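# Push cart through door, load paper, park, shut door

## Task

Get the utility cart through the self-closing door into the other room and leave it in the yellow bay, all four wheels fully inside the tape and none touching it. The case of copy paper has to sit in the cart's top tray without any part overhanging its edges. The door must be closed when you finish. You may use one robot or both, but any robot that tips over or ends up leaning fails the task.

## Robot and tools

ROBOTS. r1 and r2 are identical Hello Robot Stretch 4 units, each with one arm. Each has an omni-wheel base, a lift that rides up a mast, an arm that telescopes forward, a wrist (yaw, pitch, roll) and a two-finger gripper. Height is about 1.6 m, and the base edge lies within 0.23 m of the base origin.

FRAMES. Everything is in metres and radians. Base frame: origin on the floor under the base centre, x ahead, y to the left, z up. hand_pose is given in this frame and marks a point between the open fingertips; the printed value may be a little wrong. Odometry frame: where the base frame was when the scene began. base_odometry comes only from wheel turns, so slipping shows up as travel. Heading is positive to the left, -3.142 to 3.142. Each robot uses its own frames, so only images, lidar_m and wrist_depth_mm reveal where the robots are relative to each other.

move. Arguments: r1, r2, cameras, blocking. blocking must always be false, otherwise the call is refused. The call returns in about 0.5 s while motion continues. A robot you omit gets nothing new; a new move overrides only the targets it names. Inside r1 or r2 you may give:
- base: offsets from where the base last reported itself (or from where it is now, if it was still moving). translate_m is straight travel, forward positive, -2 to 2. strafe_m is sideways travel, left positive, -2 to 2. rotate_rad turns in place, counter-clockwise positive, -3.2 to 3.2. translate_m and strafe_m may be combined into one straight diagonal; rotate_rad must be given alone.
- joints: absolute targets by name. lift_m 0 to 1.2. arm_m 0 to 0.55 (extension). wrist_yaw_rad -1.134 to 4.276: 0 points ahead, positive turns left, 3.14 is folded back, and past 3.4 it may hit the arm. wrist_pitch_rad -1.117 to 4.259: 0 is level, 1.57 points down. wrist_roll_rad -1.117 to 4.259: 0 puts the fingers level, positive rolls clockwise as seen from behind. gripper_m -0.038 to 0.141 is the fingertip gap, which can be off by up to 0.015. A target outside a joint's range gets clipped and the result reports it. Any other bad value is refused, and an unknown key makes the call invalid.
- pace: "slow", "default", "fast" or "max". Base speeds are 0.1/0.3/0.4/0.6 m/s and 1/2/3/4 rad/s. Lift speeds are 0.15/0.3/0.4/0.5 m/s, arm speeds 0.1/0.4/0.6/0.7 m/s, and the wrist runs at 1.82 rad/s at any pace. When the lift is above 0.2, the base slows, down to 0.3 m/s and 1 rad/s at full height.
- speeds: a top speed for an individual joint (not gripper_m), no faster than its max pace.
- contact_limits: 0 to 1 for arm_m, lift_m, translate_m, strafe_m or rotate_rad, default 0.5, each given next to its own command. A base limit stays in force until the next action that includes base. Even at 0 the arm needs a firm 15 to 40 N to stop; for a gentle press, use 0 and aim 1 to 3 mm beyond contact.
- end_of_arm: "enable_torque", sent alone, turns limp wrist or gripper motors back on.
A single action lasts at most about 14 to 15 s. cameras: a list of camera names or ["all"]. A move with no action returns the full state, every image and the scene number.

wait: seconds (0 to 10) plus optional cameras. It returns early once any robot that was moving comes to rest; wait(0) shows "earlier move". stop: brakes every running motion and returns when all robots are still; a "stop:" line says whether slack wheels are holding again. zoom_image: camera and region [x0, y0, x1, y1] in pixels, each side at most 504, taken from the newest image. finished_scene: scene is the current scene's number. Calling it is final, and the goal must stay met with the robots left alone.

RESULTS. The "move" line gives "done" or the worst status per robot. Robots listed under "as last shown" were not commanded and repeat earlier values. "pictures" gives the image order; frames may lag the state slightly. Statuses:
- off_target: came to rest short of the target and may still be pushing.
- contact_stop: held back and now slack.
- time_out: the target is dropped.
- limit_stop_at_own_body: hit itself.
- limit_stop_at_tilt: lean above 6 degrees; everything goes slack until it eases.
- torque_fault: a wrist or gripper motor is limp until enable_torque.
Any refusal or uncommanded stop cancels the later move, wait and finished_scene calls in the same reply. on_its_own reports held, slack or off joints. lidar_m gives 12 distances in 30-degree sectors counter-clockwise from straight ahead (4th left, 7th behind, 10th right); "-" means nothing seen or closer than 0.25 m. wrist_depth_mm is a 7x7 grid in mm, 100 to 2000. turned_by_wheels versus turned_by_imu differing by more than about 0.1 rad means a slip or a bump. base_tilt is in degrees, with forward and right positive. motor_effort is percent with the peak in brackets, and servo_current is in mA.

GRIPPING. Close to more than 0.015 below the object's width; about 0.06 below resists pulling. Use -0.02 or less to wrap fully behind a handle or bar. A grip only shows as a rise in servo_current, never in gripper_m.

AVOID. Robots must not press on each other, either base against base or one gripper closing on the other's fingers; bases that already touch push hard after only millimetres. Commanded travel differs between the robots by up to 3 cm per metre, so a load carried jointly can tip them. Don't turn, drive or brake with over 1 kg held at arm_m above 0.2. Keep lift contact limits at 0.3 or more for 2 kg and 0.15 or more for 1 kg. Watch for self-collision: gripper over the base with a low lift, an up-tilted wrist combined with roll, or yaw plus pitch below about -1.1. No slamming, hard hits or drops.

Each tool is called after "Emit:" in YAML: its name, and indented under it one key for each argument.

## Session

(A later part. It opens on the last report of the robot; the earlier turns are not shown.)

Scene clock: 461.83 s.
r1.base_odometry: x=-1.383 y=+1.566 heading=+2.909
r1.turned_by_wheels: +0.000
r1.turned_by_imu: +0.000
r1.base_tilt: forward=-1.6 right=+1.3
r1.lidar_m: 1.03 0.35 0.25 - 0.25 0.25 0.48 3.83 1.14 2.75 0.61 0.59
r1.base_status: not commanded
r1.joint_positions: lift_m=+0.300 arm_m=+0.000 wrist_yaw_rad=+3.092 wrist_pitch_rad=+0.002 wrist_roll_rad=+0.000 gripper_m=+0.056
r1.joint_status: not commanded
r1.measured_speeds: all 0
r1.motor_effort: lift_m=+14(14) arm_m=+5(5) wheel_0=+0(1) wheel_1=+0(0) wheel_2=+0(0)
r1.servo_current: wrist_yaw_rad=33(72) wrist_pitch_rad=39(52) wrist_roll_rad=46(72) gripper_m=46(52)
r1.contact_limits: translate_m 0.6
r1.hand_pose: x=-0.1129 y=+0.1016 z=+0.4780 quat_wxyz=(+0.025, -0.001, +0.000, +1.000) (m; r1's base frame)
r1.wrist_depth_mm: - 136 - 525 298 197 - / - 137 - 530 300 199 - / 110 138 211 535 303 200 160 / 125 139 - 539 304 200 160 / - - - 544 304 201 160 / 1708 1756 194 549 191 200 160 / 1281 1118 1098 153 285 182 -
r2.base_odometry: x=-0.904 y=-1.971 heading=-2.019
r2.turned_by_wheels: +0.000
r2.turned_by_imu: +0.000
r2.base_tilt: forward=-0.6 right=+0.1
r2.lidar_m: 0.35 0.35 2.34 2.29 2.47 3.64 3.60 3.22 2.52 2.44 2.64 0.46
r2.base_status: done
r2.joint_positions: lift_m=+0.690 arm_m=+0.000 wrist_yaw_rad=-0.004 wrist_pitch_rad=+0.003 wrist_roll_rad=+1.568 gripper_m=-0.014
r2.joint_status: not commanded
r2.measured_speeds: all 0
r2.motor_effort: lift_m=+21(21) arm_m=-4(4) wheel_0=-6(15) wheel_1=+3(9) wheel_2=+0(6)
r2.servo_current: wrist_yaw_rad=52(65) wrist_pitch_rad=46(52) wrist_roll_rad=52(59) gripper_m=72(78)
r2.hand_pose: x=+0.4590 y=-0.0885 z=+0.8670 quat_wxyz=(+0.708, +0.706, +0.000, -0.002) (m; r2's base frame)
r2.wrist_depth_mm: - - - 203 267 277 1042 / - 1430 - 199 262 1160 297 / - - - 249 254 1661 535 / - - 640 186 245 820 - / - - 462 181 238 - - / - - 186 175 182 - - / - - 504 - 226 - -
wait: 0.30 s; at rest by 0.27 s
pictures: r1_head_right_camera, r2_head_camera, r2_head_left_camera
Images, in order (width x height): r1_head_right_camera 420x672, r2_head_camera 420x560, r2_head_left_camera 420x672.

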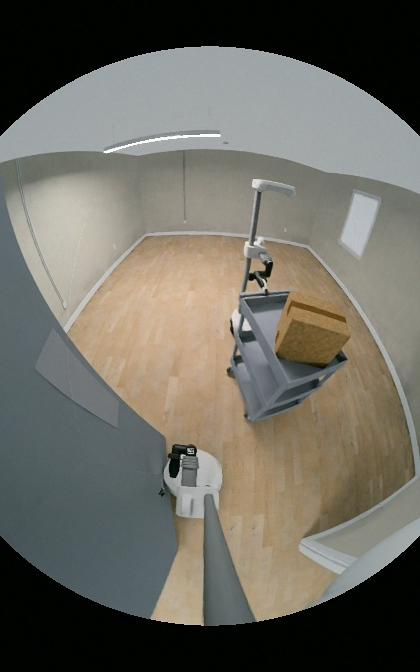

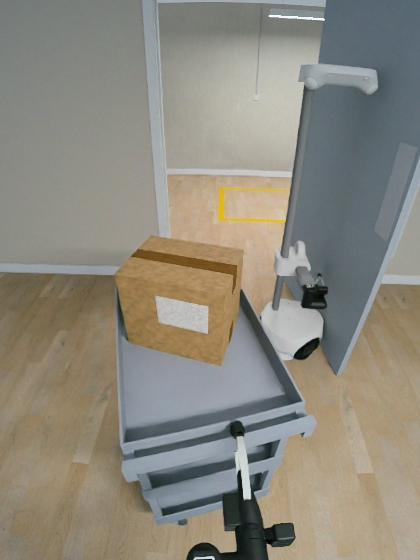

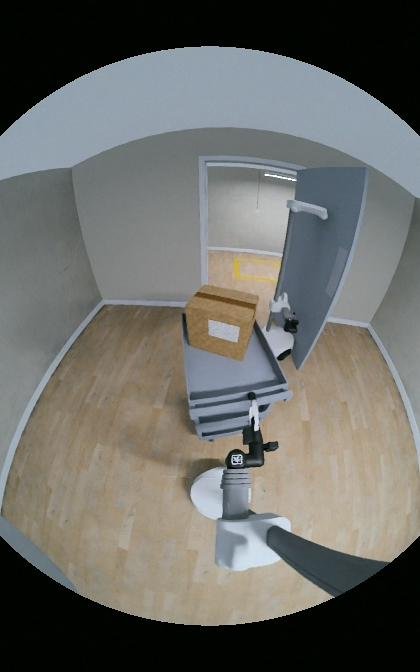

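Emit:
move:
  r2: {"base":{"strafe_m":0.17},"pace":"slow"}
  blocking: false

Emit:
wait:
  seconds: 4

Emit:
move:
  r2: {"base":{"translate_m":0.3,"strafe_m":-0.05},"pace":"slow"}
  blocking: false

Emit:
wait:
  seconds: 5

Emit:
wait:
  seconds: 0.3
  cameras: ["r2_head_camera","r2_head_left_camera","r1_head_right_camera"]

Scene clock: 471.70 s.
move: r2 moving
r1: as last shown
r1.lidar_m: 1.08 0.33 0.25 - 0.25 0.25 0.50 3.81 1.12 2.75 0.61 0.59
r1.servo_current: wrist_yaw_rad=33(59) wrist_pitch_rad=39(46) wrist_roll_rad=39(59) gripper_m=39(46)
r1.contact_limits: translate_m 0.6
r1.wrist_depth_mm: - 137 - 525 297 197 - / - 137 - 525 301 198 - / 110 138 212 535 303 200 160 / 124 139 - 539 304 201 160 / - - - 539 304 201 160 / 1808 1756 195 549 191 201 160 / 1255 1098 1138 153 285 182 -
r2.base_odometry: x=-0.891 y=-1.977 heading=-2.019
r2.turned_by_wheels: +0.000
r2.turned_by_imu: +0.000
r2.base_tilt: forward=-0.6 right=+0.1
r2.lidar_m: 0.37 0.38 2.31 2.27 2.45 3.58 3.57 3.24 2.51 2.48 2.64 0.42
r2.base_status: strafe_m moving
r2.joint_positions: lift_m=+0.690 arm_m=+0.000 wrist_yaw_rad=-0.004 wrist_pitch_rad=+0.003 wrist_roll_rad=+1.568 gripper_m=-0.014
r2.joint_status: not commanded
r2.measured_speeds: translate_m=+0.000 strafe_m=+0.056 rotate_rad=-0.003 lift_m=+0.000 arm_m=+0.000 wrist_yaw_rad=+0.000 wrist_pitch_rad=+0.000 wrist_roll_rad=+0.000
r2.motor_effort: lift_m=+21(21) arm_m=-3(4) wheel_0=-13(13) wheel_1=+6(9) wheel_2=-1(1)
r2.servo_current: wrist_yaw_rad=39(52) wrist_pitch_rad=39(46) wrist_roll_rad=46(59) gripper_m=72(78)
r2.hand_pose: x=+0.4590 y=-0.0885 z=+0.8670 quat_wxyz=(+0.708, +0.706, +0.000, -0.002) (m; r2's base frame)
r2.wrist_depth_mm: - - - 202 266 273 1060 / - 1921 - 197 259 1182 1078 / - - - 249 252 1708 521 / - - 634 185 245 820 - / - - 466 180 238 - - / - - 186 175 182 - - / - - 504 - 227 - -
pictures: none

Scene clock: 474.03 s.
earlier move: r2 done
r1.base_odometry: x=-1.383 y=+1.566 heading=+2.909
r1.turned_by_wheels: +0.000
r1.turned_by_imu: +0.000
r1.base_tilt: forward=-1.6 right=+1.3
r1.lidar_m: 5.09 0.34 0.25 - 0.25 0.25 0.49 3.81 1.13 2.78 0.65 0.64
r1.base_status: not commanded
r1.joint_positions: lift_m=+0.300 arm_m=+0.000 wrist_yaw_rad=+3.092 wrist_pitch_rad=+0.002 wrist_roll_rad=+0.000 gripper_m=+0.056
r1.joint_status: not commanded
r1.measured_speeds: all 0
r1.motor_effort: lift_m=+14(14) arm_m=+5(5) wheel_0=+0(1) wheel_1=+0(0) wheel_2=+0(0)
r1.servo_current: wrist_yaw_rad=59(72) wrist_pitch_rad=46(52) wrist_roll_rad=46(65) gripper_m=39(52)
r1.contact_limits: translate_m 0.6
r1.hand_pose: x=-0.1129 y=+0.1016 z=+0.4780 quat_wxyz=(+0.025, -0.001, +0.000, +1.000) (m; r1's base frame)
r1.wrist_depth_mm: - 137 - 521 297 198 - / - 138 - 530 300 198 - / 110 138 211 535 301 200 160 / 125 139 - 535 304 200 160 / - - - 539 306 201 160 / 1756 1756 193 544 191 201 160 / 1255 1098 1118 153 285 182 -
r2.base_odometry: x=-0.751 y=-2.045 heading=-2.019
r2.turned_by_wheels: +0.000
r2.turned_by_imu: +0.000
r2.base_tilt: forward=-0.6 right=+0.0
r2.lidar_m: 0.39 0.41 2.15 2.11 2.24 3.33 3.57 3.42 2.67 2.62 2.82 0.44
r2.base_status: done
r2.joint_positions: lift_m=+0.690 arm_m=+0.000 wrist_yaw_rad=-0.004 wrist_pitch_rad=+0.003 wrist_roll_rad=+1.568 gripper_m=-0.014
r2.joint_status: not commanded
r2.measured_speeds: all 0
r2.motor_effort: lift_m=+21(21) arm_m=-3(4) wheel_0=-6(13) wheel_1=+4(9) wheel_2=+0(2)
r2.servo_current: wrist_yaw_rad=52(59) wrist_pitch_rad=46(52) wrist_roll_rad=39(65) gripper_m=72(78)
r2.hand_pose: x=+0.4590 y=-0.0885 z=+0.8670 quat_wxyz=(+0.708, +0.706, +0.000, -0.002) (m; r2's base frame)
r2.wrist_depth_mm: - 1336 - 171 230 250 248 / - - - 171 232 1576 1118 / - - 621 172 232 820 - / - - 473 173 234 842 - / - - 492 175 235 831 - / - - 186 175 182 - - / - - 609 - 236 - -
wait: 2.33 of 4 s (r2 has come to rest)
pictures: none

Scene clock: 474.53 s.
move: r2 moving
r1: as last shown
r1.lidar_m: 5.09 0.39 0.25 - 0.25 0.25 0.49 3.83 1.14 2.77 0.63 0.62
r1.servo_current: wrist_yaw_rad=52(59) wrist_pitch_rad=39(46) wrist_roll_rad=52(59) gripper_m=39(46)
r1.contact_limits: translate_m 0.6
r1.wrist_depth_mm: - 136 - 525 297 198 - / - 137 - 525 301 198 - / 110 138 211 535 303 200 160 / 124 139 - 539 304 200 160 / - - - 544 306 200 160 / 1708 1708 193 549 191 202 160 / 1229 1098 1098 153 285 182 -
r2.base_odometry: x=-0.758 y=-2.055 heading=-2.019
r2.turned_by_wheels: +0.000
r2.turned_by_imu: +0.000
r2.base_tilt: forward=-0.7 right=+0.1
r2.lidar_m: 0.39 0.41 2.16 2.13 2.28 3.32 3.61 3.41 2.69 2.62 2.81 0.42
r2.base_status: translate_m moving; strafe_m moving
r2.joint_positions: lift_m=+0.690 arm_m=+0.000 wrist_yaw_rad=-0.004 wrist_pitch_rad=+0.003 wrist_roll_rad=+1.568 gripper_m=-0.014
r2.joint_status: not commanded
r2.measured_speeds: translate_m=+0.049 strafe_m=-0.008 rotate_rad=+0.001 lift_m=+0.000 arm_m=+0.000 wrist_yaw_rad=+0.000 wrist_pitch_rad=+0.000 wrist_roll_rad=+0.000
r2.motor_effort: lift_m=+21(21) arm_m=-4(4) wheel_0=+8(9) wheel_1=+8(8) wheel_2=-13(14)
r2.servo_current: wrist_yaw_rad=46(59) wrist_pitch_rad=39(46) wrist_roll_rad=46(52) gripper_m=65(72)
r2.hand_pose: x=+0.4590 y=-0.0885 z=+0.8670 quat_wxyz=(+0.708, +0.706, +0.000, -0.002) (m; r2's base frame)
r2.wrist_depth_mm: - 1308 - 172 232 239 245 / - - - 173 233 1661 1118 / - - 634 173 233 778 - / - - 484 174 234 842 - / - - 484 174 235 831 - / - - 186 174 181 - - / - - 603 - 236 - -
pictures: none

Scene clock: 478.33 s.
earlier move: r2 done
r1.base_odometry: x=-1.383 y=+1.566 heading=+2.909
r1.turned_by_wheels: +0.000
r1.turned_by_imu: +0.000
r1.base_tilt: forward=-1.6 right=+1.3
r1.lidar_m: 5.10 0.36 0.25 - 0.25 0.25 0.49 3.83 1.14 0.65 0.62 0.72
r1.base_status: not commanded
r1.joint_positions: lift_m=+0.300 arm_m=+0.000 wrist_yaw_rad=+3.092 wrist_pitch_rad=+0.002 wrist_roll_rad=+0.000 gripper_m=+0.056
r1.joint_status: not commanded
r1.measured_speeds: all 0
r1.motor_effort: lift_m=+14(14) arm_m=+5(5) wheel_0=+0(1) wheel_1=+0(0) wheel_2=+0(0)
r1.servo_current: wrist_yaw_rad=39(72) wrist_pitch_rad=39(52) wrist_roll_rad=52(72) gripper_m=39(46)
r1.contact_limits: translate_m 0.6
r1.hand_pose: x=-0.1129 y=+0.1016 z=+0.4780 quat_wxyz=(+0.025, -0.001, +0.000, +1.000) (m; r1's base frame)
r1.wrist_depth_mm: - 137 - 530 297 198 - / - 137 - 525 300 198 - / 110 138 211 530 303 200 160 / 125 139 - 539 304 200 160 / - - - 539 306 201 160 / 1756 1756 194 544 191 201 160 / 1281 1098 1118 153 285 182 -
r2.base_odometry: x=-0.926 y=-2.293 heading=-2.018
r2.turned_by_wheels: +0.001
r2.turned_by_imu: +0.002
r2.base_tilt: forward=-0.7 right=+0.1
r2.lidar_m: 0.33 0.36 2.17 2.14 2.28 3.39 3.91 3.40 2.65 2.60 1.30 0.47
r2.base_status: done
r2.joint_positions: lift_m=+0.690 arm_m=+0.000 wrist_yaw_rad=+0.001 wrist_pitch_rad=+0.003 wrist_roll_rad=+1.568 gripper_m=-0.014
r2.joint_status: not commanded
r2.measured_speeds: all 0
r2.motor_effort: lift_m=+21(21) arm_m=-3(4) wheel_0=+7(14) wheel_1=+6(8) wheel_2=-5(14)
r2.servo_current: wrist_yaw_rad=52(65) wrist_pitch_rad=39(52) wrist_roll_rad=52(65) gripper_m=78(85)
r2.hand_pose: x=+0.4594 y=-0.0871 z=+0.8670 quat_wxyz=(+0.708, +0.706, +0.002, -0.001) (m; r2's base frame)
r2.wrist_depth_mm: 1618 - - 224 283 1576 976 / 1708 - - 270 277 287 289 / - - - 256 262 1708 1118 / 1756 - - 191 252 831 - / - 508 512 184 241 820 - / - 462 186 175 182 - - / - 120 477 - 224 - -
wait: 3.80 of 5 s (r2 has come to rest)
pictures: none

Scene clock: 478.63 s.
r1.base_odometry: x=-1.383 y=+1.566 heading=+2.909
r1.turned_by_wheels: +0.000
r1.turned_by_imu: +0.000
r1.base_tilt: forward=-1.6 right=+1.2
r1.lidar_m: 5.08 0.36 0.25 - 0.25 0.25 0.50 3.85 1.13 0.64 0.63 0.69
r1.base_status: not commanded
r1.joint_positions: lift_m=+0.300 arm_m=+0.000 wrist_yaw_rad=+3.092 wrist_pitch_rad=+0.002 wrist_roll_rad=+0.000 gripper_m=+0.056
r1.joint_status: not commanded
r1.measured_speeds: all 0
r1.motor_effort: lift_m=+14(14) arm_m=+5(5) wheel_0=+0(1) wheel_1=+0(0) wheel_2=+0(0)
r1.servo_current: wrist_yaw_rad=52(72) wrist_pitch_rad=46(52) wrist_roll_rad=46(72) gripper_m=39(46)
r1.contact_limits: translate_m 0.6
r1.hand_pose: x=-0.1129 y=+0.1016 z=+0.4780 quat_wxyz=(+0.025, -0.001, +0.000, +1.000) (m; r1's base frame)
r1.wrist_depth_mm: - 137 - 521 298 198 - / - 137 - 525 300 199 - / 110 137 211 530 303 200 160 / 124 139 - 539 303 201 160 / - - - 544 306 200 160 / 1661 1756 193 549 191 200 160 / 1281 1118 1118 153 285 182 -
r2.base_odometry: x=-0.926 y=-2.293 heading=-2.018
r2.turned_by_wheels: +0.000
r2.turned_by_imu: +0.000
r2.base_tilt: forward=-0.7 right=+0.1
r2.lidar_m: 0.35 0.34 2.19 2.14 2.32 3.37 3.91 3.39 2.65 2.61 1.32 0.45
r2.base_status: done
r2.joint_positions: lift_m=+0.690 arm_m=+0.000 wrist_yaw_rad=+0.001 wrist_pitch_rad=+0.003 wrist_roll_rad=+1.568 gripper_m=-0.014
r2.joint_status: not commanded
r2.measured_speeds: all 0
r2.motor_effort: lift_m=+21(21) arm_m=-3(4) wheel_0=+7(14) wheel_1=+5(8) wheel_2=-5(14)
r2.servo_current: wrist_yaw_rad=59(65) wrist_pitch_rad=39(52) wrist_roll_rad=46(65) gripper_m=72(85)
r2.hand_pose: x=+0.4594 y=-0.0871 z=+0.8670 quat_wxyz=(+0.708, +0.706, +0.002, -0.001) (m; r2's base frame)
r2.wrist_depth_mm: 1576 - - 225 283 1537 960 / 1756 - - 268 276 287 290 / - - - 258 263 1708 1118 / 1756 - - 191 251 831 - / - 508 508 184 241 831 - / - 462 187 175 182 - - / - 120 477 - 224 - -
wait: 0.30 s; at rest by 0.27 s
pictures: r1_head_right_camera, r2_head_camera, r2_head_left_camera
Images, in order (width x height): r1_head_right_camera 420x672, r2_head_camera 420x560, r2_head_left_camera 420x672.

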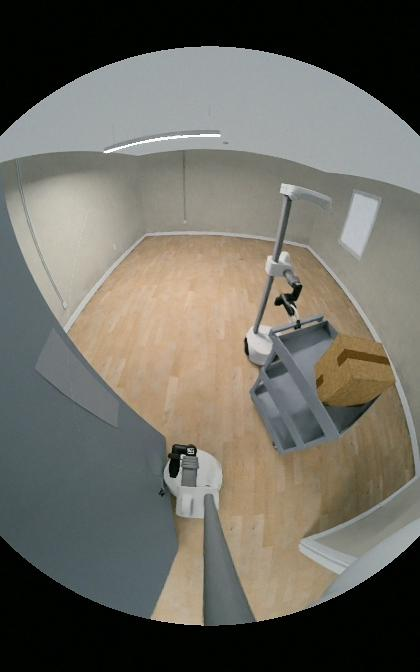

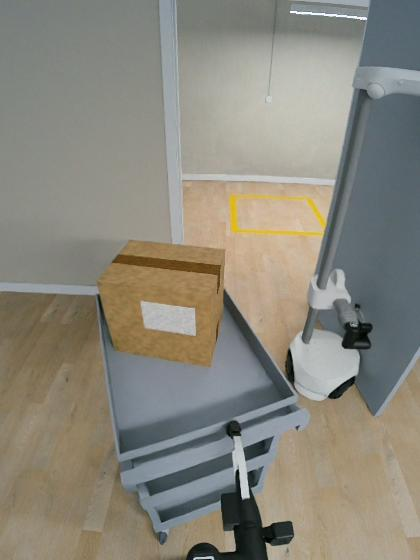

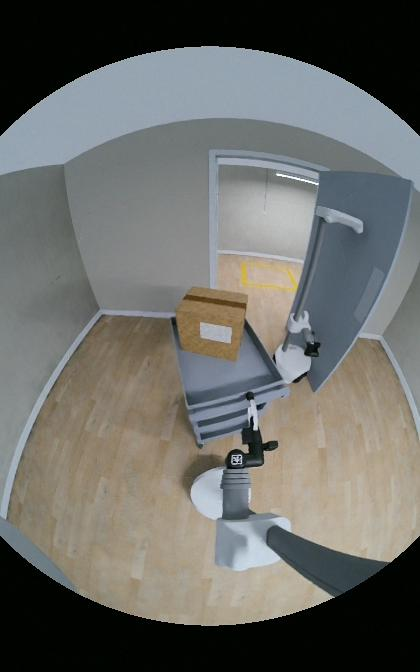

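Emit:
move:
  r2: {"base":{"translate_m":-1.3,"strafe_m":-0.15},"pace":"default"}
  blocking: false

Emit:
wait:
  seconds: 8

Emit:
wait:
  seconds: 0.3
  cameras: ["r2_head_camera","r2_head_left_camera","r1_head_right_camera"]

Scene clock: 499.53 s.
move: r2 moving
r1: as last shown
r1.base_tilt: forward=-1.6 right=+1.3
r1.lidar_m: 5.08 0.34 0.25 - 0.25 0.25 0.50 3.82 1.13 2.75 0.62 0.69
r1.motor_effort: lift_m=+14(14) arm_m=+5(5) wheel_0=+0(0) wheel_1=+0(0) wheel_2=+0(0)
r1.servo_current: wrist_yaw_rad=52(72) wrist_pitch_rad=39(46) wrist_roll_rad=46(52) gripper_m=46(46)
r1.contact_limits: translate_m 0.6
r1.wrist_depth_mm: - 137 - 525 298 197 - / - 137 - 530 300 199 - / 110 138 211 539 303 200 160 / 125 139 - 535 304 201 160 / - - - 544 304 202 160 / 1808 1756 194 549 190 201 160 / 1255 1098 1098 153 285 182 -
r2.base_odometry: x=-0.916 y=-2.264 heading=-2.018
r2.turned_by_wheels: +0.000
r2.turned_by_imu: +0.001
r2.base_tilt: forward=-0.7 right=+0.1
r2.lidar_m: 0.36 0.36 2.18 2.15 2.29 3.40 3.87 3.40 2.64 2.60 1.30 0.44
r2.base_status: translate_m moving; strafe_m moving
r2.joint_positions: lift_m=+0.690 arm_m=+0.000 wrist_yaw_rad=+0.004 wrist_pitch_rad=+0.003 wrist_roll_rad=+1.568 gripper_m=-0.014
r2.joint_status: not commanded
r2.measured_speeds: translate_m=-0.122 strafe_m=-0.013 rotate_rad=-0.002 lift_m=+0.000 arm_m=+0.000 wrist_yaw_rad=+0.015 wrist_pitch_rad=+0.000 wrist_roll_rad=+0.000
r2.motor_effort: lift_m=+21(21) arm_m=-3(4) wheel_0=-4(8) wheel_1=-7(9) wheel_2=+16(17)
r2.servo_current: wrist_yaw_rad=52(52) wrist_pitch_rad=46(46) wrist_roll_rad=33(46) gripper_m=78(78)
r2.hand_pose: x=+0.4597 y=-0.0861 z=+0.8670 quat_wxyz=(+0.708, +0.706, +0.003, +0.000) (m; r2's base frame)
r2.wrist_depth_mm: 1661 - - 224 278 1078 931 / - - - 265 271 289 290 / 1708 - - 254 258 1708 535 / 1708 - - 190 250 831 - / - 459 488 183 239 831 - / - 469 186 176 181 - - / - 120 488 - 226 - -
pictures: none

Scene clock: 504.87 s.
earlier move: r2 done
r1.base_odometry: x=-1.383 y=+1.566 heading=+2.909
r1.turned_by_wheels: +0.000
r1.turned_by_imu: +0.000
r1.base_tilt: forward=-1.6 right=+1.3
r1.lidar_m: 1.45 0.35 0.25 - 0.25 0.25 0.49 3.83 1.13 2.75 2.85 1.45
r1.base_status: not commanded
r1.joint_positions: lift_m=+0.300 arm_m=+0.000 wrist_yaw_rad=+3.092 wrist_pitch_rad=+0.002 wrist_roll_rad=+0.000 gripper_m=+0.056
r1.joint_status: not commanded
r1.measured_speeds: all 0
r1.motor_effort: lift_m=+14(14) arm_m=+5(5) wheel_0=+0(1) wheel_1=+0(0) wheel_2=+0(0)
r1.servo_current: wrist_yaw_rad=39(72) wrist_pitch_rad=39(52) wrist_roll_rad=52(72) gripper_m=39(46)
r1.contact_limits: translate_m 0.6
r1.hand_pose: x=-0.1129 y=+0.1016 z=+0.4780 quat_wxyz=(+0.025, -0.001, +0.000, +1.000) (m; r1's base frame)
r1.wrist_depth_mm: - 137 - 525 297 197 - / - 137 - 530 301 199 - / 110 138 212 530 303 200 160 / 125 139 - 539 301 201 161 / - - - 544 304 200 160 / 1756 1756 193 544 191 201 160 / 1255 1118 1098 153 285 182 -
r2.base_odometry: x=-0.498 y=-1.057 heading=-2.019
r2.turned_by_wheels: -0.001
r2.turned_by_imu: -0.002
r2.base_tilt: forward=-0.7 right=+0.1
r2.lidar_m: 0.40 0.45 2.46 2.38 2.57 2.63 2.57 2.75 2.39 2.33 2.54 0.42
r2.base_status: done
r2.joint_positions: lift_m=+0.690 arm_m=+0.000 wrist_yaw_rad=-0.002 wrist_pitch_rad=+0.003 wrist_roll_rad=+1.568 gripper_m=-0.014
r2.joint_status: not commanded
r2.measured_speeds: all 0
r2.motor_effort: lift_m=+21(21) arm_m=-3(4) wheel_0=-5(12) wheel_1=-5(12) wheel_2=+1(19)
r2.servo_current: wrist_yaw_rad=39(65) wrist_pitch_rad=46(52) wrist_roll_rad=52(59) gripper_m=72(85)
r2.hand_pose: x=+0.4591 y=-0.0880 z=+0.8670 quat_wxyz=(+0.708, +0.706, +0.000, -0.002) (m; r2's base frame)
r2.wrist_depth_mm: - - - 151 207 1499 1098 / - - - 155 214 768 - / - - 504 160 220 - - / - 484 462 164 226 831 - / - - 535 170 232 - - / - - 185 175 182 - - / - - - - - - 530
wait: 5.33 of 8 s (r2 has come to rest)
pictures: none

Scene clock: 505.17 s.
r1.base_odometry: x=-1.383 y=+1.566 heading=+2.909
r1.turned_by_wheels: +0.000
r1.turned_by_imu: +0.000
r1.base_tilt: forward=-1.6 right=+1.2
r1.lidar_m: 1.44 0.35 0.25 - 0.25 0.25 0.48 3.82 1.14 2.76 2.87 1.47
r1.base_status: not commanded
r1.joint_positions: lift_m=+0.300 arm_m=+0.000 wrist_yaw_rad=+3.092 wrist_pitch_rad=+0.002 wrist_roll_rad=+0.000 gripper_m=+0.056
r1.joint_status: not commanded
r1.measured_speeds: all 0
r1.motor_effort: lift_m=+14(14) arm_m=+5(5) wheel_0=+0(1) wheel_1=+0(0) wheel_2=+0(0)
r1.servo_current: wrist_yaw_rad=46(72) wrist_pitch_rad=39(52) wrist_roll_rad=33(72) gripper_m=39(46)
r1.contact_limits: translate_m 0.6
r1.hand_pose: x=-0.1129 y=+0.1016 z=+0.4780 quat_wxyz=(+0.025, -0.001, +0.000, +1.000) (m; r1's base frame)
r1.wrist_depth_mm: - 136 - 521 297 198 - / - 137 - 530 301 199 - / 110 138 211 535 303 200 159 / 125 139 - 535 303 200 160 / - - - 544 306 200 160 / 1708 1756 194 549 191 202 160 / 1255 1078 1098 153 285 182 -
r2.base_odometry: x=-0.498 y=-1.057 heading=-2.019
r2.turned_by_wheels: +0.000
r2.turned_by_imu: +0.000
r2.base_tilt: forward=-0.7 right=+0.1
r2.lidar_m: 0.41 0.47 2.42 2.40 2.57 2.64 2.58 2.75 2.39 2.34 2.50 0.39
r2.base_status: done
r2.joint_positions: lift_m=+0.690 arm_m=+0.000 wrist_yaw_rad=-0.002 wrist_pitch_rad=+0.003 wrist_roll_rad=+1.568 gripper_m=-0.014
r2.joint_status: not commanded
r2.measured_speeds: all 0
r2.motor_effort: lift_m=+21(21) arm_m=-4(4) wheel_0=-5(12) wheel_1=-5(12) wheel_2=+1(19)
r2.servo_current: wrist_yaw_rad=33(65) wrist_pitch_rad=39(52) wrist_roll_rad=46(59) gripper_m=78(85)
r2.hand_pose: x=+0.4591 y=-0.0880 z=+0.8670 quat_wxyz=(+0.708, +0.706, +0.000, -0.002) (m; r2's base frame)
r2.wrist_depth_mm: - - - 151 208 1499 1118 / - - - 155 213 759 - / - - 500 160 220 - - / - 488 462 164 226 831 - / - - 535 170 232 - - / - - 184 175 182 - - / - - - - - - 530
wait: 0.30 s; at rest by 0.27 s
pictures: r1_head_right_camera, r2_head_camera, r2_head_left_camera
Images, in order (width x height): r1_head_right_camera 420x672, r2_head_camera 420x560, r2_head_left_camera 420x672.

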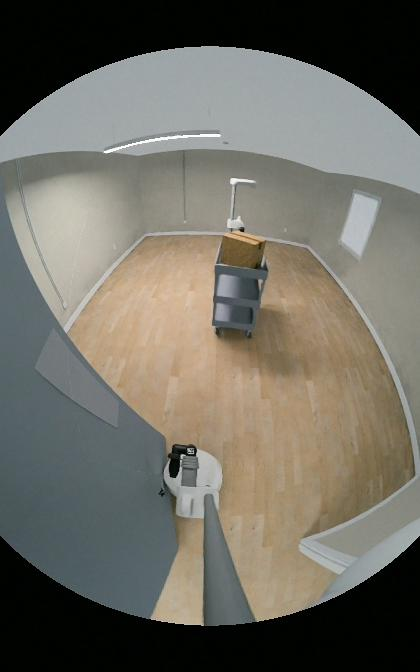

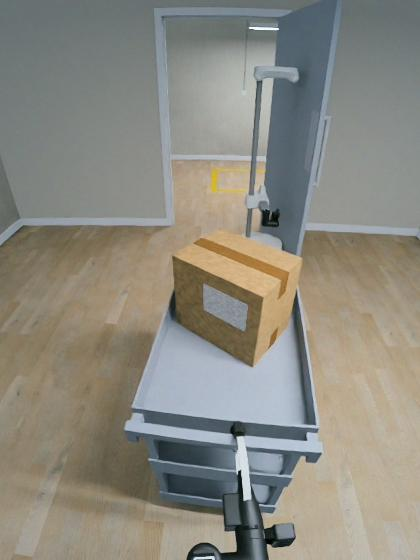

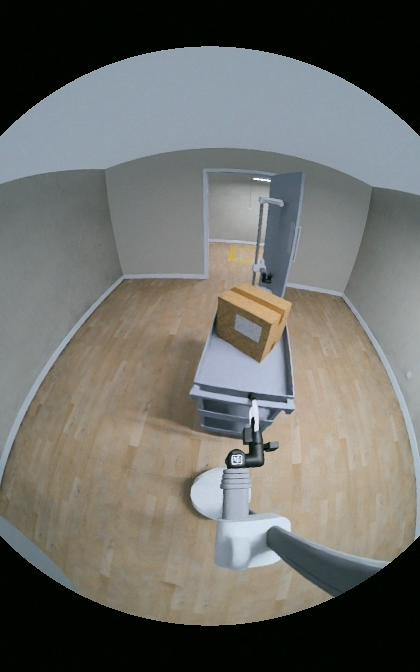

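Emit:
move:
  r2: {"base":{"strafe_m":-0.2}}
  blocking: false

Emit:
wait:
  seconds: 3

Emit:
move:
  r2: {"base":{"rotate_rad":0.22},"pace":"slow"}
  blocking: false

Emit:
wait:
  seconds: 3

Emit:
move:
  r2: {"base":{"strafe_m":-0.2}}
  blocking: false

Emit:
wait:
  seconds: 3

Emit:
move:
  r2: {"base":{"rotate_rad":0.22},"pace":"slow"}
  blocking: false

Emit:
wait:
  seconds: 3

Emit:
move:
  r2: {"base":{"strafe_m":-0.2}}
  blocking: false

Emit:
wait:
  seconds: 3

Emit:
move:
  r2: {"base":{"rotate_rad":0.22},"pace":"slow"}
  blocking: false

Emit:
wait:
  seconds: 3
  cameras: ["r2_head_camera","r2_wrist_camera","r1_head_right_camera"]

Scene clock: 518.33 s.
move: r2 moving
r1: as last shown
r1.lidar_m: 1.43 0.35 0.25 - 0.25 0.25 0.49 3.82 1.13 2.77 2.88 1.45
r1.servo_current: wrist_yaw_rad=52(59) wrist_pitch_rad=39(52) wrist_roll_rad=52(59) gripper_m=46(46)
r1.contact_limits: translate_m 0.6
r1.wrist_depth_mm: - 137 - 525 296 197 - / - 137 - 530 301 199 - / 110 137 211 535 301 200 160 / 125 139 - 539 306 200 160 / - - - 539 303 200 160 / 1708 1756 194 544 191 201 160 / 1255 1118 1118 153 283 182 -
r2.base_odometry: x=-0.531 y=-1.041 heading=-2.018
r2.turned_by_wheels: +0.000
r2.turned_by_imu: +0.001
r2.base_tilt: forward=-0.7 right=+0.0
r2.lidar_m: 0.40 0.41 2.47 2.44 2.58 2.63 2.59 2.75 2.34 2.31 2.49 0.40
r2.base_status: strafe_m moving
r2.joint_positions: lift_m=+0.690 arm_m=+0.000 wrist_yaw_rad=+0.006 wrist_pitch_rad=+0.003 wrist_roll_rad=+1.568 gripper_m=-0.014
r2.joint_status: not commanded
r2.measured_speeds: translate_m=+0.000 strafe_m=-0.141 rotate_rad=-0.001 lift_m=+0.000 arm_m=+0.000 wrist_yaw_rad=+0.011 wrist_pitch_rad=+0.000 wrist_roll_rad=+0.000
r2.motor_effort: lift_m=+21(21) arm_m=-3(4) wheel_0=+18(18) wheel_1=-9(11) wheel_2=-1(1)
r2.servo_current: wrist_yaw_rad=52(52) wrist_pitch_rad=39(52) wrist_roll_rad=52(59) gripper_m=72(78)
r2.hand_pose: x=+0.4598 y=-0.0858 z=+0.8670 quat_wxyz=(+0.708, +0.706, +0.003, +0.001) (m; r2's base frame)
r2.wrist_depth_mm: - - - 150 207 1464 1160 / - - 1921 155 212 759 - / - - 500 158 219 - - / - - 459 163 224 820 - / - - 530 169 232 - - / - - 585 175 181 - - / - - - - - - -
pictures: none

Scene clock: 519.80 s.
earlier move: r2 done
r1.base_odometry: x=-1.383 y=+1.566 heading=+2.909
r1.turned_by_wheels: +0.000
r1.turned_by_imu: +0.000
r1.base_tilt: forward=-1.6 right=+1.3
r1.lidar_m: 1.40 0.34 0.25 - 0.25 0.25 0.51 3.81 1.16 2.75 2.87 1.51
r1.base_status: not commanded
r1.joint_positions: lift_m=+0.300 arm_m=+0.000 wrist_yaw_rad=+3.092 wrist_pitch_rad=+0.002 wrist_roll_rad=+0.000 gripper_m=+0.056
r1.joint_status: not commanded
r1.measured_speeds: all 0
r1.motor_effort: lift_m=+14(14) arm_m=+5(5) wheel_0=+0(1) wheel_1=+0(0) wheel_2=+0(0)
r1.servo_current: wrist_yaw_rad=33(78) wrist_pitch_rad=39(52) wrist_roll_rad=52(65) gripper_m=39(52)
r1.contact_limits: translate_m 0.6
r1.hand_pose: x=-0.1129 y=+0.1016 z=+0.4780 quat_wxyz=(+0.025, -0.001, +0.000, +1.000) (m; r1's base frame)
r1.wrist_depth_mm: - 137 - 525 298 198 - / - 137 - 525 301 199 - / 110 137 211 535 304 200 160 / 124 139 - 539 303 200 160 / - - - 539 306 201 160 / 1756 1756 193 549 191 200 160 / 1255 1098 1118 153 285 182 -
r2.base_odometry: x=-0.678 y=-0.970 heading=-2.019
r2.turned_by_wheels: +0.000
r2.turned_by_imu: +0.000
r2.base_tilt: forward=-0.7 right=+0.0
r2.lidar_m: 0.36 0.38 2.66 2.60 2.79 2.63 2.60 2.78 2.18 2.13 2.30 0.44
r2.base_status: done
r2.joint_positions: lift_m=+0.690 arm_m=+0.000 wrist_yaw_rad=+0.001 wrist_pitch_rad=+0.003 wrist_roll_rad=+1.568 gripper_m=-0.014
r2.joint_status: not commanded
r2.measured_speeds: all 0
r2.motor_effort: lift_m=+21(21) arm_m=-4(4) wheel_0=+2(20) wheel_1=+1(11) wheel_2=+0(2)
r2.servo_current: wrist_yaw_rad=46(59) wrist_pitch_rad=39(52) wrist_roll_rad=39(65) gripper_m=72(78)
r2.hand_pose: x=+0.4594 y=-0.0870 z=+0.8670 quat_wxyz=(+0.708, +0.706, +0.002, -0.001) (m; r2's base frame)
r2.wrist_depth_mm: - - - 195 258 266 1042 / - - - 190 253 1499 1118 / - - - 187 248 1661 - / - - 585 183 243 820 - / - - 466 179 237 - - / - - 186 175 181 - - / - - 517 - 229 - -
wait: 1.47 of 3 s (r2 has come to rest)
pictures: none

Scene clock: 520.30 s.
move: r2 moving
r1: as last shown
r1.lidar_m: 1.40 0.36 0.25 - 0.25 0.25 0.50 3.82 1.15 2.76 2.86 1.52
r1.servo_current: wrist_yaw_rad=46(59) wrist_pitch_rad=39(46) wrist_roll_rad=52(59) gripper_m=39(46)
r1.contact_limits: translate_m 0.6
r1.wrist_depth_mm: - 137 - 525 297 197 - / - 137 - 535 301 199 - / 110 138 211 539 303 200 160 / 124 140 - 539 303 200 160 / - - - 539 306 201 160 / 1756 1808 195 549 191 201 160 / 1255 1098 1118 153 285 182 -
r2.base_odometry: x=-0.678 y=-0.970 heading=-1.895
r2.turned_by_wheels: +0.123
r2.turned_by_imu: +0.120
r2.base_tilt: forward=-0.7 right=+0.1
r2.lidar_m: 0.39 0.41 2.59 2.60 2.96 2.60 2.59 2.60 2.16 2.12 2.45 0.45
r2.base_status: rotate_rad moving
r2.joint_positions: lift_m=+0.690 arm_m=+0.000 wrist_yaw_rad=-0.008 wrist_pitch_rad=+0.003 wrist_roll_rad=+1.568 gripper_m=-0.014
r2.joint_status: not commanded
r2.measured_speeds: translate_m=+0.001 strafe_m=+0.000 rotate_rad=+0.473 lift_m=+0.000 arm_m=+0.000 wrist_yaw_rad=+0.000 wrist_pitch_rad=+0.000 wrist_roll_rad=+0.000
r2.motor_effort: lift_m=+21(21) arm_m=-3(4) wheel_0=-10(11) wheel_1=-5(7) wheel_2=-15(16)
r2.servo_current: wrist_yaw_rad=65(65) wrist_pitch_rad=52(52) wrist_roll_rad=46(59) gripper_m=65(78)
r2.hand_pose: x=+0.4586 y=-0.0898 z=+0.8670 quat_wxyz=(+0.708, +0.706, -0.002, -0.004) (m; r2's base frame)
r2.wrist_depth_mm: - - - 174 234 249 247 / - - - 173 233 1661 1098 / - - 634 174 234 768 - / - - 477 174 235 831 - / - - 480 174 235 831 - / - - 186 174 182 - - / - - 580 - 236 - -
pictures: none

Scene clock: 521.03 s.
earlier move: r2 done
r1.base_odometry: x=-1.383 y=+1.566 heading=+2.909
r1.turned_by_wheels: +0.000
r1.turned_by_imu: +0.000
r1.base_tilt: forward=-1.6 right=+1.3
r1.lidar_m: 1.40 0.35 0.25 - 0.25 0.25 0.49 3.83 1.12 2.74 2.87 1.48
r1.base_status: not commanded
r1.joint_positions: lift_m=+0.300 arm_m=+0.000 wrist_yaw_rad=+3.092 wrist_pitch_rad=+0.002 wrist_roll_rad=+0.000 gripper_m=+0.056
r1.joint_status: not commanded
r1.measured_speeds: all 0
r1.motor_effort: lift_m=+14(14) arm_m=+5(5) wheel_0=+0(1) wheel_1=+0(0) wheel_2=+0(0)
r1.servo_current: wrist_yaw_rad=52(78) wrist_pitch_rad=39(46) wrist_roll_rad=52(65) gripper_m=39(46)
r1.contact_limits: translate_m 0.6
r1.hand_pose: x=-0.1129 y=+0.1016 z=+0.4780 quat_wxyz=(+0.025, -0.001, +0.000, +1.000) (m; r1's base frame)
r1.wrist_depth_mm: - 137 - 525 298 198 - / - 137 - 530 300 199 - / 110 137 211 535 303 199 160 / 125 139 - 544 306 200 160 / - - - 544 304 202 160 / 1708 1756 194 544 191 202 160 / 1255 1098 1118 153 286 182 -
r2.base_odometry: x=-0.678 y=-0.970 heading=-1.800
r2.turned_by_wheels: +0.095
r2.turned_by_imu: +0.093
r2.base_tilt: forward=-0.7 right=+0.1
r2.lidar_m: 0.41 0.46 2.60 2.59 2.94 2.58 2.60 2.43 2.15 2.15 2.55 0.42
r2.base_status: done
r2.joint_positions: lift_m=+0.690 arm_m=+0.000 wrist_yaw_rad=-0.002 wrist_pitch_rad=+0.003 wrist_roll_rad=+1.568 gripper_m=-0.014
r2.joint_status: not commanded
r2.measured_speeds: all 0
r2.motor_effort: lift_m=+21(21) arm_m=-3(4) wheel_0=-6(11) wheel_1=-4(7) wheel_2=-8(16)
r2.servo_current: wrist_yaw_rad=39(65) wrist_pitch_rad=39(52) wrist_roll_rad=46(59) gripper_m=72(78)
r2.hand_pose: x=+0.4591 y=-0.0880 z=+0.8670 quat_wxyz=(+0.708, +0.706, +0.001, -0.002) (m; r2's base frame)
r2.wrist_depth_mm: - - - 148 204 1537 1060 / - - 603 153 211 759 - / - - 484 157 217 - - / - - 466 163 224 - - / - - 549 168 232 - - / - - 184 175 181 - - / - - - - - - 517
wait: 0.73 of 3 s (r2 has come to rest)
pictures: none

Scene clock: 521.53 s.
move: r2 moving
r1: as last shown
r1.lidar_m: 1.39 0.34 0.25 - 0.25 0.25 0.51 3.82 1.14 2.75 2.86 1.46
r1.motor_effort: lift_m=+14(14) arm_m=+5(5) wheel_0=+0(0) wheel_1=+0(0) wheel_2=+0(0)
r1.servo_current: wrist_yaw_rad=46(65) wrist_pitch_rad=39(46) wrist_roll_rad=46(72) gripper_m=39(46)
r1.contact_limits: translate_m 0.6
r1.wrist_depth_mm: - 137 - 521 298 197 - / - 137 - 525 300 200 - / 110 138 211 539 303 200 160 / 125 139 - 539 303 200 160 / - - - 539 307 202 160 / 1756 1756 193 544 191 201 160 / 1255 1098 1138 153 285 182 -
r2.base_odometry: x=-0.713 y=-0.962 heading=-1.800
r2.turned_by_wheels: +0.001
r2.turned_by_imu: +0.001
r2.base_tilt: forward=-0.7 right=+0.0
r2.lidar_m: 0.40 0.45 2.63 2.63 2.95 2.60 2.59 2.38 2.11 2.10 2.53 0.41
r2.base_status: strafe_m moving
r2.joint_positions: lift_m=+0.690 arm_m=+0.000 wrist_yaw_rad=+0.004 wrist_pitch_rad=+0.003 wrist_roll_rad=+1.568 gripper_m=-0.014
r2.joint_status: not commanded
r2.measured_speeds: translate_m=-0.001 strafe_m=-0.139 rotate_rad=+0.008 lift_m=+0.000 arm_m=+0.000 wrist_yaw_rad=+0.028 wrist_pitch_rad=+0.000 wrist_roll_rad=+0.000
r2.motor_effort: lift_m=+21(21) arm_m=-3(4) wheel_0=+12(13) wheel_1=-10(12) wheel_2=+1(7)
r2.servo_current: wrist_yaw_rad=46(52) wrist_pitch_rad=39(46) wrist_roll_rad=52(59) gripper_m=72(78)
r2.hand_pose: x=+0.4596 y=-0.0863 z=+0.8670 quat_wxyz=(+0.708, +0.706, +0.003, +0.000) (m; r2's base frame)
r2.wrist_depth_mm: - - - 147 203 1430 1042 / - - 603 152 209 750 - / - - 492 156 216 - - / - 492 462 162 224 - - / - - 539 168 231 - - / - - 186 174 181 - - / - - - - - - 525
pictures: none

Scene clock: 523.00 s.
earlier move: r2 done
r1.base_odometry: x=-1.383 y=+1.566 heading=+2.909
r1.turned_by_wheels: +0.000
r1.turned_by_imu: +0.000
r1.base_tilt: forward=-1.6 right=+1.3
r1.lidar_m: 1.33 0.31 0.25 - 0.25 0.25 0.49 3.83 1.14 2.75 2.88 1.49
r1.base_status: not commanded
r1.joint_positions: lift_m=+0.300 arm_m=+0.000 wrist_yaw_rad=+3.092 wrist_pitch_rad=+0.002 wrist_roll_rad=+0.000 gripper_m=+0.056
r1.joint_status: not commanded
r1.measured_speeds: all 0
r1.motor_effort: lift_m=+14(14) arm_m=+5(5) wheel_0=+0(1) wheel_1=+0(0) wheel_2=+0(0)
r1.servo_current: wrist_yaw_rad=46(65) wrist_pitch_rad=33(52) wrist_roll_rad=46(72) gripper_m=46(46)
r1.contact_limits: translate_m 0.6
r1.hand_pose: x=-0.1129 y=+0.1016 z=+0.4780 quat_wxyz=(+0.025, -0.001, +0.000, +1.000) (m; r1's base frame)
r1.wrist_depth_mm: - 137 - 525 297 198 - / - 137 - 539 301 198 - / 110 137 211 535 303 200 160 / 125 139 - 539 304 200 160 / - - - 539 306 200 160 / 1756 1756 194 544 191 201 160 / 1255 1098 1138 153 285 182 -
r2.base_odometry: x=-0.873 y=-0.924 heading=-1.800
r2.turned_by_wheels: +0.000
r2.turned_by_imu: +0.000
r2.base_tilt: forward=-0.7 right=+0.1
r2.lidar_m: 0.38 0.37 2.79 2.79 3.03 2.65 2.66 2.21 1.97 1.95 2.33 0.45
r2.base_status: done
r2.joint_positions: lift_m=+0.690 arm_m=+0.000 wrist_yaw_rad=+0.004 wrist_pitch_rad=+0.003 wrist_roll_rad=+1.568 gripper_m=-0.014
r2.joint_status: not commanded
r2.measured_speeds: all 0
r2.motor_effort: lift_m=+21(21) arm_m=-3(4) wheel_0=+3(16) wheel_1=-1(12) wheel_2=-1(7)
r2.servo_current: wrist_yaw_rad=46(59) wrist_pitch_rad=46(46) wrist_roll_rad=46(59) gripper_m=72(78)
r2.hand_pose: x=+0.4597 y=-0.0862 z=+0.8670 quat_wxyz=(+0.708, +0.706, +0.003, +0.000) (m; r2's base frame)
r2.wrist_depth_mm: - - - 187 250 257 258 / - - - 185 247 1576 1160 / - - - 182 243 1576 - / - - 549 180 240 842 - / - - 466 178 237 - - / - - 186 176 181 - - / - - - - 230 - -
wait: 1.47 of 3 s (r2 has come to rest)
pictures: none

Scene clock: 523.50 s.
move: r2 moving
r1: as last shown
r1.lidar_m: 1.34 0.36 0.25 - 0.25 0.25 0.50 3.82 1.14 2.76 2.89 1.47
r1.servo_current: wrist_yaw_rad=65(65) wrist_pitch_rad=39(46) wrist_roll_rad=46(59) gripper_m=39(46)
r1.contact_limits: translate_m 0.6
r1.wrist_depth_mm: - 137 - 525 298 198 - / - 137 - 530 300 199 - / 110 138 211 535 301 200 160 / 125 139 - 544 303 200 160 / - - - 539 306 202 160 / 1708 1808 193 549 191 201 160 / 1229 1118 1098 153 285 182 -
r2.base_odometry: x=-0.873 y=-0.924 heading=-1.677
r2.turned_by_wheels: +0.123
r2.turned_by_imu: +0.120
r2.base_tilt: forward=-0.7 right=+0.1
r2.lidar_m: 0.40 0.42 2.77 2.84 2.84 2.64 2.69 2.10 1.94 2.00 2.56 0.44
r2.base_status: rotate_rad moving
r2.joint_positions: lift_m=+0.690 arm_m=+0.000 wrist_yaw_rad=-0.006 wrist_pitch_rad=+0.003 wrist_roll_rad=+1.568 gripper_m=-0.014
r2.joint_status: not commanded
r2.measured_speeds: translate_m=+0.002 strafe_m=+0.000 rotate_rad=+0.468 lift_m=+0.000 arm_m=+0.000 wrist_yaw_rad=+0.000 wrist_pitch_rad=+0.000 wrist_roll_rad=+0.000
r2.motor_effort: lift_m=+21(21) arm_m=-4(4) wheel_0=-10(13) wheel_1=-6(9) wheel_2=-14(16)
r2.servo_current: wrist_yaw_rad=46(59) wrist_pitch_rad=46(46) wrist_roll_rad=46(59) gripper_m=72(72)
r2.hand_pose: x=+0.4588 y=-0.0892 z=+0.8670 quat_wxyz=(+0.708, +0.706, -0.001, -0.003) (m; r2's base frame)
r2.wrist_depth_mm: - - - 169 229 246 244 / - - - 171 232 1708 1160 / - - 615 172 231 820 - / - - 473 173 233 831 - / - - 488 174 235 831 - / - - 186 174 182 - - / - - 609 - 236 - -
pictures: none

Scene clock: 524.23 s.
earlier move: r2 done
r1.base_odometry: x=-1.383 y=+1.566 heading=+2.909
r1.turned_by_wheels: +0.000
r1.turned_by_imu: +0.000
r1.base_tilt: forward=-1.6 right=+1.2
r1.lidar_m: 1.36 0.34 0.25 - 0.25 0.25 0.48 3.81 1.15 2.76 2.87 1.50
r1.base_status: not commanded
r1.joint_positions: lift_m=+0.300 arm_m=+0.000 wrist_yaw_rad=+3.092 wrist_pitch_rad=+0.002 wrist_roll_rad=+0.000 gripper_m=+0.056
r1.joint_status: not commanded
r1.measured_speeds: all 0
r1.motor_effort: lift_m=+14(14) arm_m=+5(5) wheel_0=+0(1) wheel_1=+0(0) wheel_2=+0(0)
r1.servo_current: wrist_yaw_rad=59(65) wrist_pitch_rad=39(46) wrist_roll_rad=46(65) gripper_m=39(46)
r1.contact_limits: translate_m 0.6
r1.hand_pose: x=-0.1129 y=+0.1016 z=+0.4780 quat_wxyz=(+0.025, -0.001, +0.000, +1.000) (m; r1's base frame)
r1.wrist_depth_mm: - 137 - 521 298 197 - / - 137 - 525 301 199 - / 110 138 211 535 303 200 159 / 125 140 - 544 303 200 159 / - - - 544 304 200 160 / 1756 1708 194 554 191 201 160 / 1255 1118 1138 153 283 181 -
r2.base_odometry: x=-0.873 y=-0.924 heading=-1.581
r2.turned_by_wheels: +0.095
r2.turned_by_imu: +0.093
r2.base_tilt: forward=-0.7 right=+0.1
r2.lidar_m: 0.40 0.48 2.79 2.90 2.76 2.65 2.78 2.01 1.94 2.04 2.78 0.42
r2.base_status: done
r2.joint_positions: lift_m=+0.690 arm_m=+0.000 wrist_yaw_rad=-0.003 wrist_pitch_rad=+0.003 wrist_roll_rad=+1.568 gripper_m=-0.014
r2.joint_status: not commanded
r2.measured_speeds: all 0
r2.motor_effort: lift_m=+21(21) arm_m=-4(4) wheel_0=-7(13) wheel_1=-4(9) wheel_2=-8(16)
r2.servo_current: wrist_yaw_rad=46(59) wrist_pitch_rad=39(46) wrist_roll_rad=39(65) gripper_m=72(78)
r2.hand_pose: x=+0.4590 y=-0.0882 z=+0.8670 quat_wxyz=(+0.708, +0.706, +0.000, -0.002) (m; r2's base frame)
r2.wrist_depth_mm: - - - 144 200 1499 1138 / - - 569 150 206 759 - / - - 469 154 214 - - / - - 473 160 222 - - / - - 554 167 231 - - / - - 186 173 181 - - / - - - - - 1661 504
wait: 0.73 of 3 s (r2 has come to rest)
pictures: none

Scene clock: 524.73 s.
move: r2 moving
r1: as last shown
r1.base_tilt: forward=-1.6 right=+1.3
r1.lidar_m: 1.35 0.33 0.25 - 0.25 0.25 0.49 3.82 1.13 2.76 2.86 1.49
r1.motor_effort: lift_m=+14(14) arm_m=+5(5) wheel_0=+0(0) wheel_1=+0(0) wheel_2=+0(0)
r1.servo_current: wrist_yaw_rad=65(65) wrist_pitch_rad=46(46) wrist_roll_rad=52(65) gripper_m=39(46)
r1.contact_limits: translate_m 0.6
r1.wrist_depth_mm: - 137 - 525 297 197 - / - 137 - 525 301 198 - / 110 138 211 535 303 200 160 / 124 139 - 539 304 201 160 / - - - 544 304 202 160 / 1756 1756 193 549 191 201 160 / 1229 1118 1098 153 285 182 -
r2.base_odometry: x=-0.909 y=-0.924 heading=-1.581
r2.turned_by_wheels: +0.000
r2.turned_by_imu: +0.001
r2.base_tilt: forward=-0.7 right=+0.0
r2.lidar_m: 0.43 0.46 2.81 2.92 2.79 2.65 2.77 2.02 1.91 2.00 2.74 0.41
r2.base_status: strafe_m moving
r2.joint_positions: lift_m=+0.690 arm_m=+0.000 wrist_yaw_rad=+0.003 wrist_pitch_rad=+0.003 wrist_roll_rad=+1.568 gripper_m=-0.014
r2.joint_status: not commanded
r2.measured_speeds: translate_m=-0.001 strafe_m=-0.140 rotate_rad=+0.003 lift_m=+0.000 arm_m=+0.000 wrist_yaw_rad=+0.032 wrist_pitch_rad=+0.000 wrist_roll_rad=+0.000
r2.motor_effort: lift_m=+21(21) arm_m=-4(4) wheel_0=+14(14) wheel_1=-10(12) wheel_2=-1(7)
r2.servo_current: wrist_yaw_rad=39(52) wrist_pitch_rad=33(46) wrist_roll_rad=46(52) gripper_m=72(78)
r2.hand_pose: x=+0.4596 y=-0.0864 z=+0.8670 quat_wxyz=(+0.708, +0.706, +0.002, +0.000) (m; r2's base frame)
r2.wrist_depth_mm: - - - 141 196 1464 1160 / - - 564 147 204 759 - / - - 462 152 212 - - / - - 473 159 221 - - / - - 564 166 230 - - / - - 188 174 180 - - / - - - - - 1708 512
pictures: none

Scene clock: 526.20 s.
earlier move: r2 done
r1.base_odometry: x=-1.383 y=+1.566 heading=+2.909
r1.turned_by_wheels: +0.000
r1.turned_by_imu: +0.000
r1.base_tilt: forward=-1.6 right=+1.3
r1.lidar_m: 1.29 0.35 0.25 - 0.25 0.25 0.52 3.81 1.14 2.76 2.87 1.50
r1.base_status: not commanded
r1.joint_positions: lift_m=+0.300 arm_m=+0.000 wrist_yaw_rad=+3.092 wrist_pitch_rad=+0.002 wrist_roll_rad=+0.000 gripper_m=+0.056
r1.joint_status: not commanded
r1.measured_speeds: all 0
r1.motor_effort: lift_m=+14(14) arm_m=+5(5) wheel_0=+0(1) wheel_1=+0(0) wheel_2=+0(0)
r1.servo_current: wrist_yaw_rad=52(72) wrist_pitch_rad=39(46) wrist_roll_rad=59(65) gripper_m=39(46)
r1.contact_limits: translate_m 0.6
r1.hand_pose: x=-0.1129 y=+0.1016 z=+0.4780 quat_wxyz=(+0.025, -0.001, +0.000, +1.000) (m; r1's base frame)
r1.wrist_depth_mm: - 137 - 530 300 198 - / - 137 - 530 301 198 - / 110 138 211 535 303 200 160 / 124 139 - 539 306 201 160 / - - - 539 304 201 160 / 1756 1756 194 549 191 201 160 / 1229 1098 1118 153 286 182 -
r2.base_odometry: x=-1.073 y=-0.922 heading=-1.582
r2.turned_by_wheels: +0.000
r2.turned_by_imu: +0.000
r2.base_tilt: forward=-0.7 right=+0.1
r2.lidar_m: 0.39 0.41 2.94 3.07 2.87 2.75 2.55 1.87 1.78 1.85 2.58 0.44
r2.base_status: done
r2.joint_positions: lift_m=+0.690 arm_m=+0.000 wrist_yaw_rad=+0.004 wrist_pitch_rad=+0.003 wrist_roll_rad=+1.568 gripper_m=-0.014
r2.joint_status: not commanded
r2.measured_speeds: all 0
r2.motor_effort: lift_m=+21(21) arm_m=-4(4) wheel_0=+1(16) wheel_1=-1(12) wheel_2=+0(7)
r2.servo_current: wrist_yaw_rad=46(52) wrist_pitch_rad=46(46) wrist_roll_rad=46(59) gripper_m=72(85)
r2.hand_pose: x=+0.4596 y=-0.0863 z=+0.8670 quat_wxyz=(+0.708, +0.706, +0.003, +0.000) (m; r2's base frame)
r2.wrist_depth_mm: - - - 175 235 243 243 / - - - 175 236 1661 1182 / - - - 175 235 831 - / - - 500 175 235 831 - / - - 480 175 236 854 - / - - 187 175 181 - - / - - 569 - 235 - -
wait: 1.47 of 3 s (r2 has come to rest)
pictures: none

Scene clock: 526.70 s.
move: r2 moving
r1: as last shown
r1.lidar_m: 1.31 0.34 0.25 - 0.25 0.25 0.49 3.82 1.12 2.75 2.87 1.46
r1.motor_effort: lift_m=+14(14) arm_m=+5(5) wheel_0=-1(1) wheel_1=+0(0) wheel_2=+0(0)
r1.servo_current: wrist_yaw_rad=65(65) wrist_pitch_rad=46(46) wrist_roll_rad=46(59) gripper_m=39(52)
r1.contact_limits: translate_m 0.6
r1.wrist_depth_mm: - 137 - 525 298 198 - / - 137 - 530 300 199 - / 110 138 211 530 301 200 160 / 125 139 - 539 304 200 160 / - - - 544 306 202 160 / 1808 1708 194 544 191 200 160 / 1205 1118 1118 153 286 182 -
r2.base_odometry: x=-1.073 y=-0.922 heading=-1.458
r2.turned_by_wheels: +0.124
r2.turned_by_imu: +0.120
r2.base_tilt: forward=-0.6 right=+0.1
r2.lidar_m: 0.40 0.45 2.96 3.18 2.79 2.74 2.27 1.79 1.76 1.93 2.94 0.42
r2.base_status: rotate_rad moving
r2.joint_positions: lift_m=+0.690 arm_m=+0.000 wrist_yaw_rad=-0.006 wrist_pitch_rad=+0.003 wrist_roll_rad=+1.568 gripper_m=-0.014
r2.joint_status: not commanded
r2.measured_speeds: translate_m=+0.001 strafe_m=+0.002 rotate_rad=+0.465 lift_m=+0.000 arm_m=+0.000 wrist_yaw_rad=+0.000 wrist_pitch_rad=+0.000 wrist_roll_rad=+0.000
r2.motor_effort: lift_m=+21(21) arm_m=-4(4) wheel_0=-7(13) wheel_1=-7(9) wheel_2=-14(14)
r2.servo_current: wrist_yaw_rad=59(59) wrist_pitch_rad=46(46) wrist_roll_rad=52(65) gripper_m=72(78)
r2.hand_pose: x=+0.4588 y=-0.0891 z=+0.8670 quat_wxyz=(+0.708, +0.706, -0.001, -0.003) (m; r2's base frame)
r2.wrist_depth_mm: - - - 159 217 235 1098 / - - - 162 221 1464 - / - - 544 165 224 - - / - - 462 169 229 831 - / - - 508 171 233 854 - / - - 186 174 182 - - / - - - - 241 - -
pictures: none

Scene clock: 527.43 s.
earlier move: r2 done
r1.base_odometry: x=-1.383 y=+1.566 heading=+2.909
r1.turned_by_wheels: +0.000
r1.turned_by_imu: +0.000
r1.base_tilt: forward=-1.6 right=+1.3
r1.lidar_m: 1.30 0.33 0.25 - 0.25 0.25 0.51 3.84 1.14 2.73 2.86 1.46
r1.base_status: not commanded
r1.joint_positions: lift_m=+0.300 arm_m=+0.000 wrist_yaw_rad=+3.092 wrist_pitch_rad=+0.002 wrist_roll_rad=+0.000 gripper_m=+0.056
r1.joint_status: not commanded
r1.measured_speeds: all 0
r1.motor_effort: lift_m=+14(14) arm_m=+5(5) wheel_0=+0(1) wheel_1=+0(0) wheel_2=+0(0)
r1.servo_current: wrist_yaw_rad=39(65) wrist_pitch_rad=46(46) wrist_roll_rad=39(65) gripper_m=46(52)
r1.contact_limits: translate_m 0.6
r1.hand_pose: x=-0.1129 y=+0.1016 z=+0.4780 quat_wxyz=(+0.025, -0.001, +0.000, +1.000) (m; r1's base frame)
r1.wrist_depth_mm: - 137 - 521 297 197 - / - 137 - 525 303 199 - / 110 137 211 535 303 200 160 / 125 139 - 539 303 200 159 / - - - 554 304 201 160 / 1756 1756 194 549 191 201 160 / 1281 1078 1098 153 286 182 -
r2.base_odometry: x=-1.073 y=-0.922 heading=-1.363
r2.turned_by_wheels: +0.095
r2.turned_by_imu: +0.093
r2.base_tilt: forward=-0.7 right=+0.1
r2.lidar_m: 0.41 0.48 2.95 3.27 2.77 2.74 2.15 1.79 1.78 2.03 2.13 0.42
r2.base_status: done
r2.joint_positions: lift_m=+0.690 arm_m=+0.000 wrist_yaw_rad=-0.003 wrist_pitch_rad=+0.003 wrist_roll_rad=+1.568 gripper_m=-0.014
r2.joint_status: not commanded
r2.measured_speeds: all 0
r2.motor_effort: lift_m=+21(21) arm_m=-4(4) wheel_0=-7(13) wheel_1=-3(9) wheel_2=-8(14)
r2.servo_current: wrist_yaw_rad=59(59) wrist_pitch_rad=39(46) wrist_roll_rad=46(65) gripper_m=65(85)
r2.hand_pose: x=+0.4591 y=-0.0882 z=+0.8670 quat_wxyz=(+0.708, +0.706, +0.000, -0.002) (m; r2's base frame)
r2.wrist_depth_mm: - - - 138 190 699 - / - - 525 143 200 - - / - 473 442 150 209 - - / - - 488 157 219 - - / - - 591 165 231 - - / - - 186 173 180 - - / - - - - - 1863 492
wait: 0.73 of 3 s (r2 has come to rest)
pictures: r1_head_right_camera, r2_head_camera, r2_wrist_camera
Images, in order (width x height): r1_head_right_camera 420x672, r2_head_camera 420x560, r2_wrist_camera 616x392.

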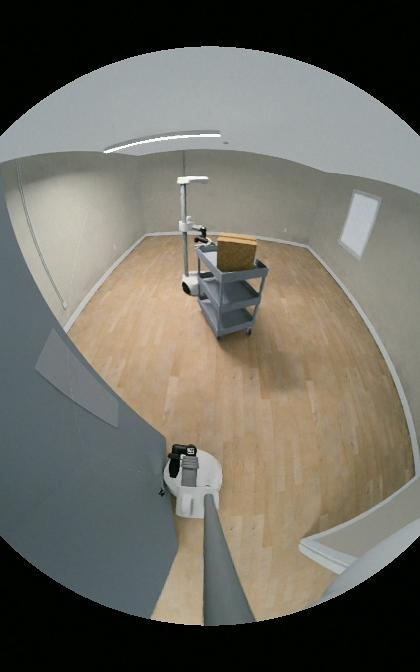

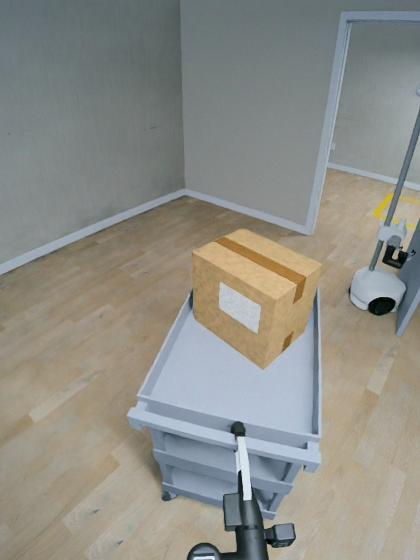

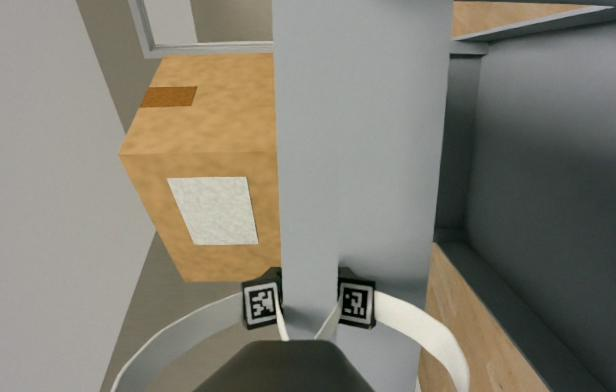

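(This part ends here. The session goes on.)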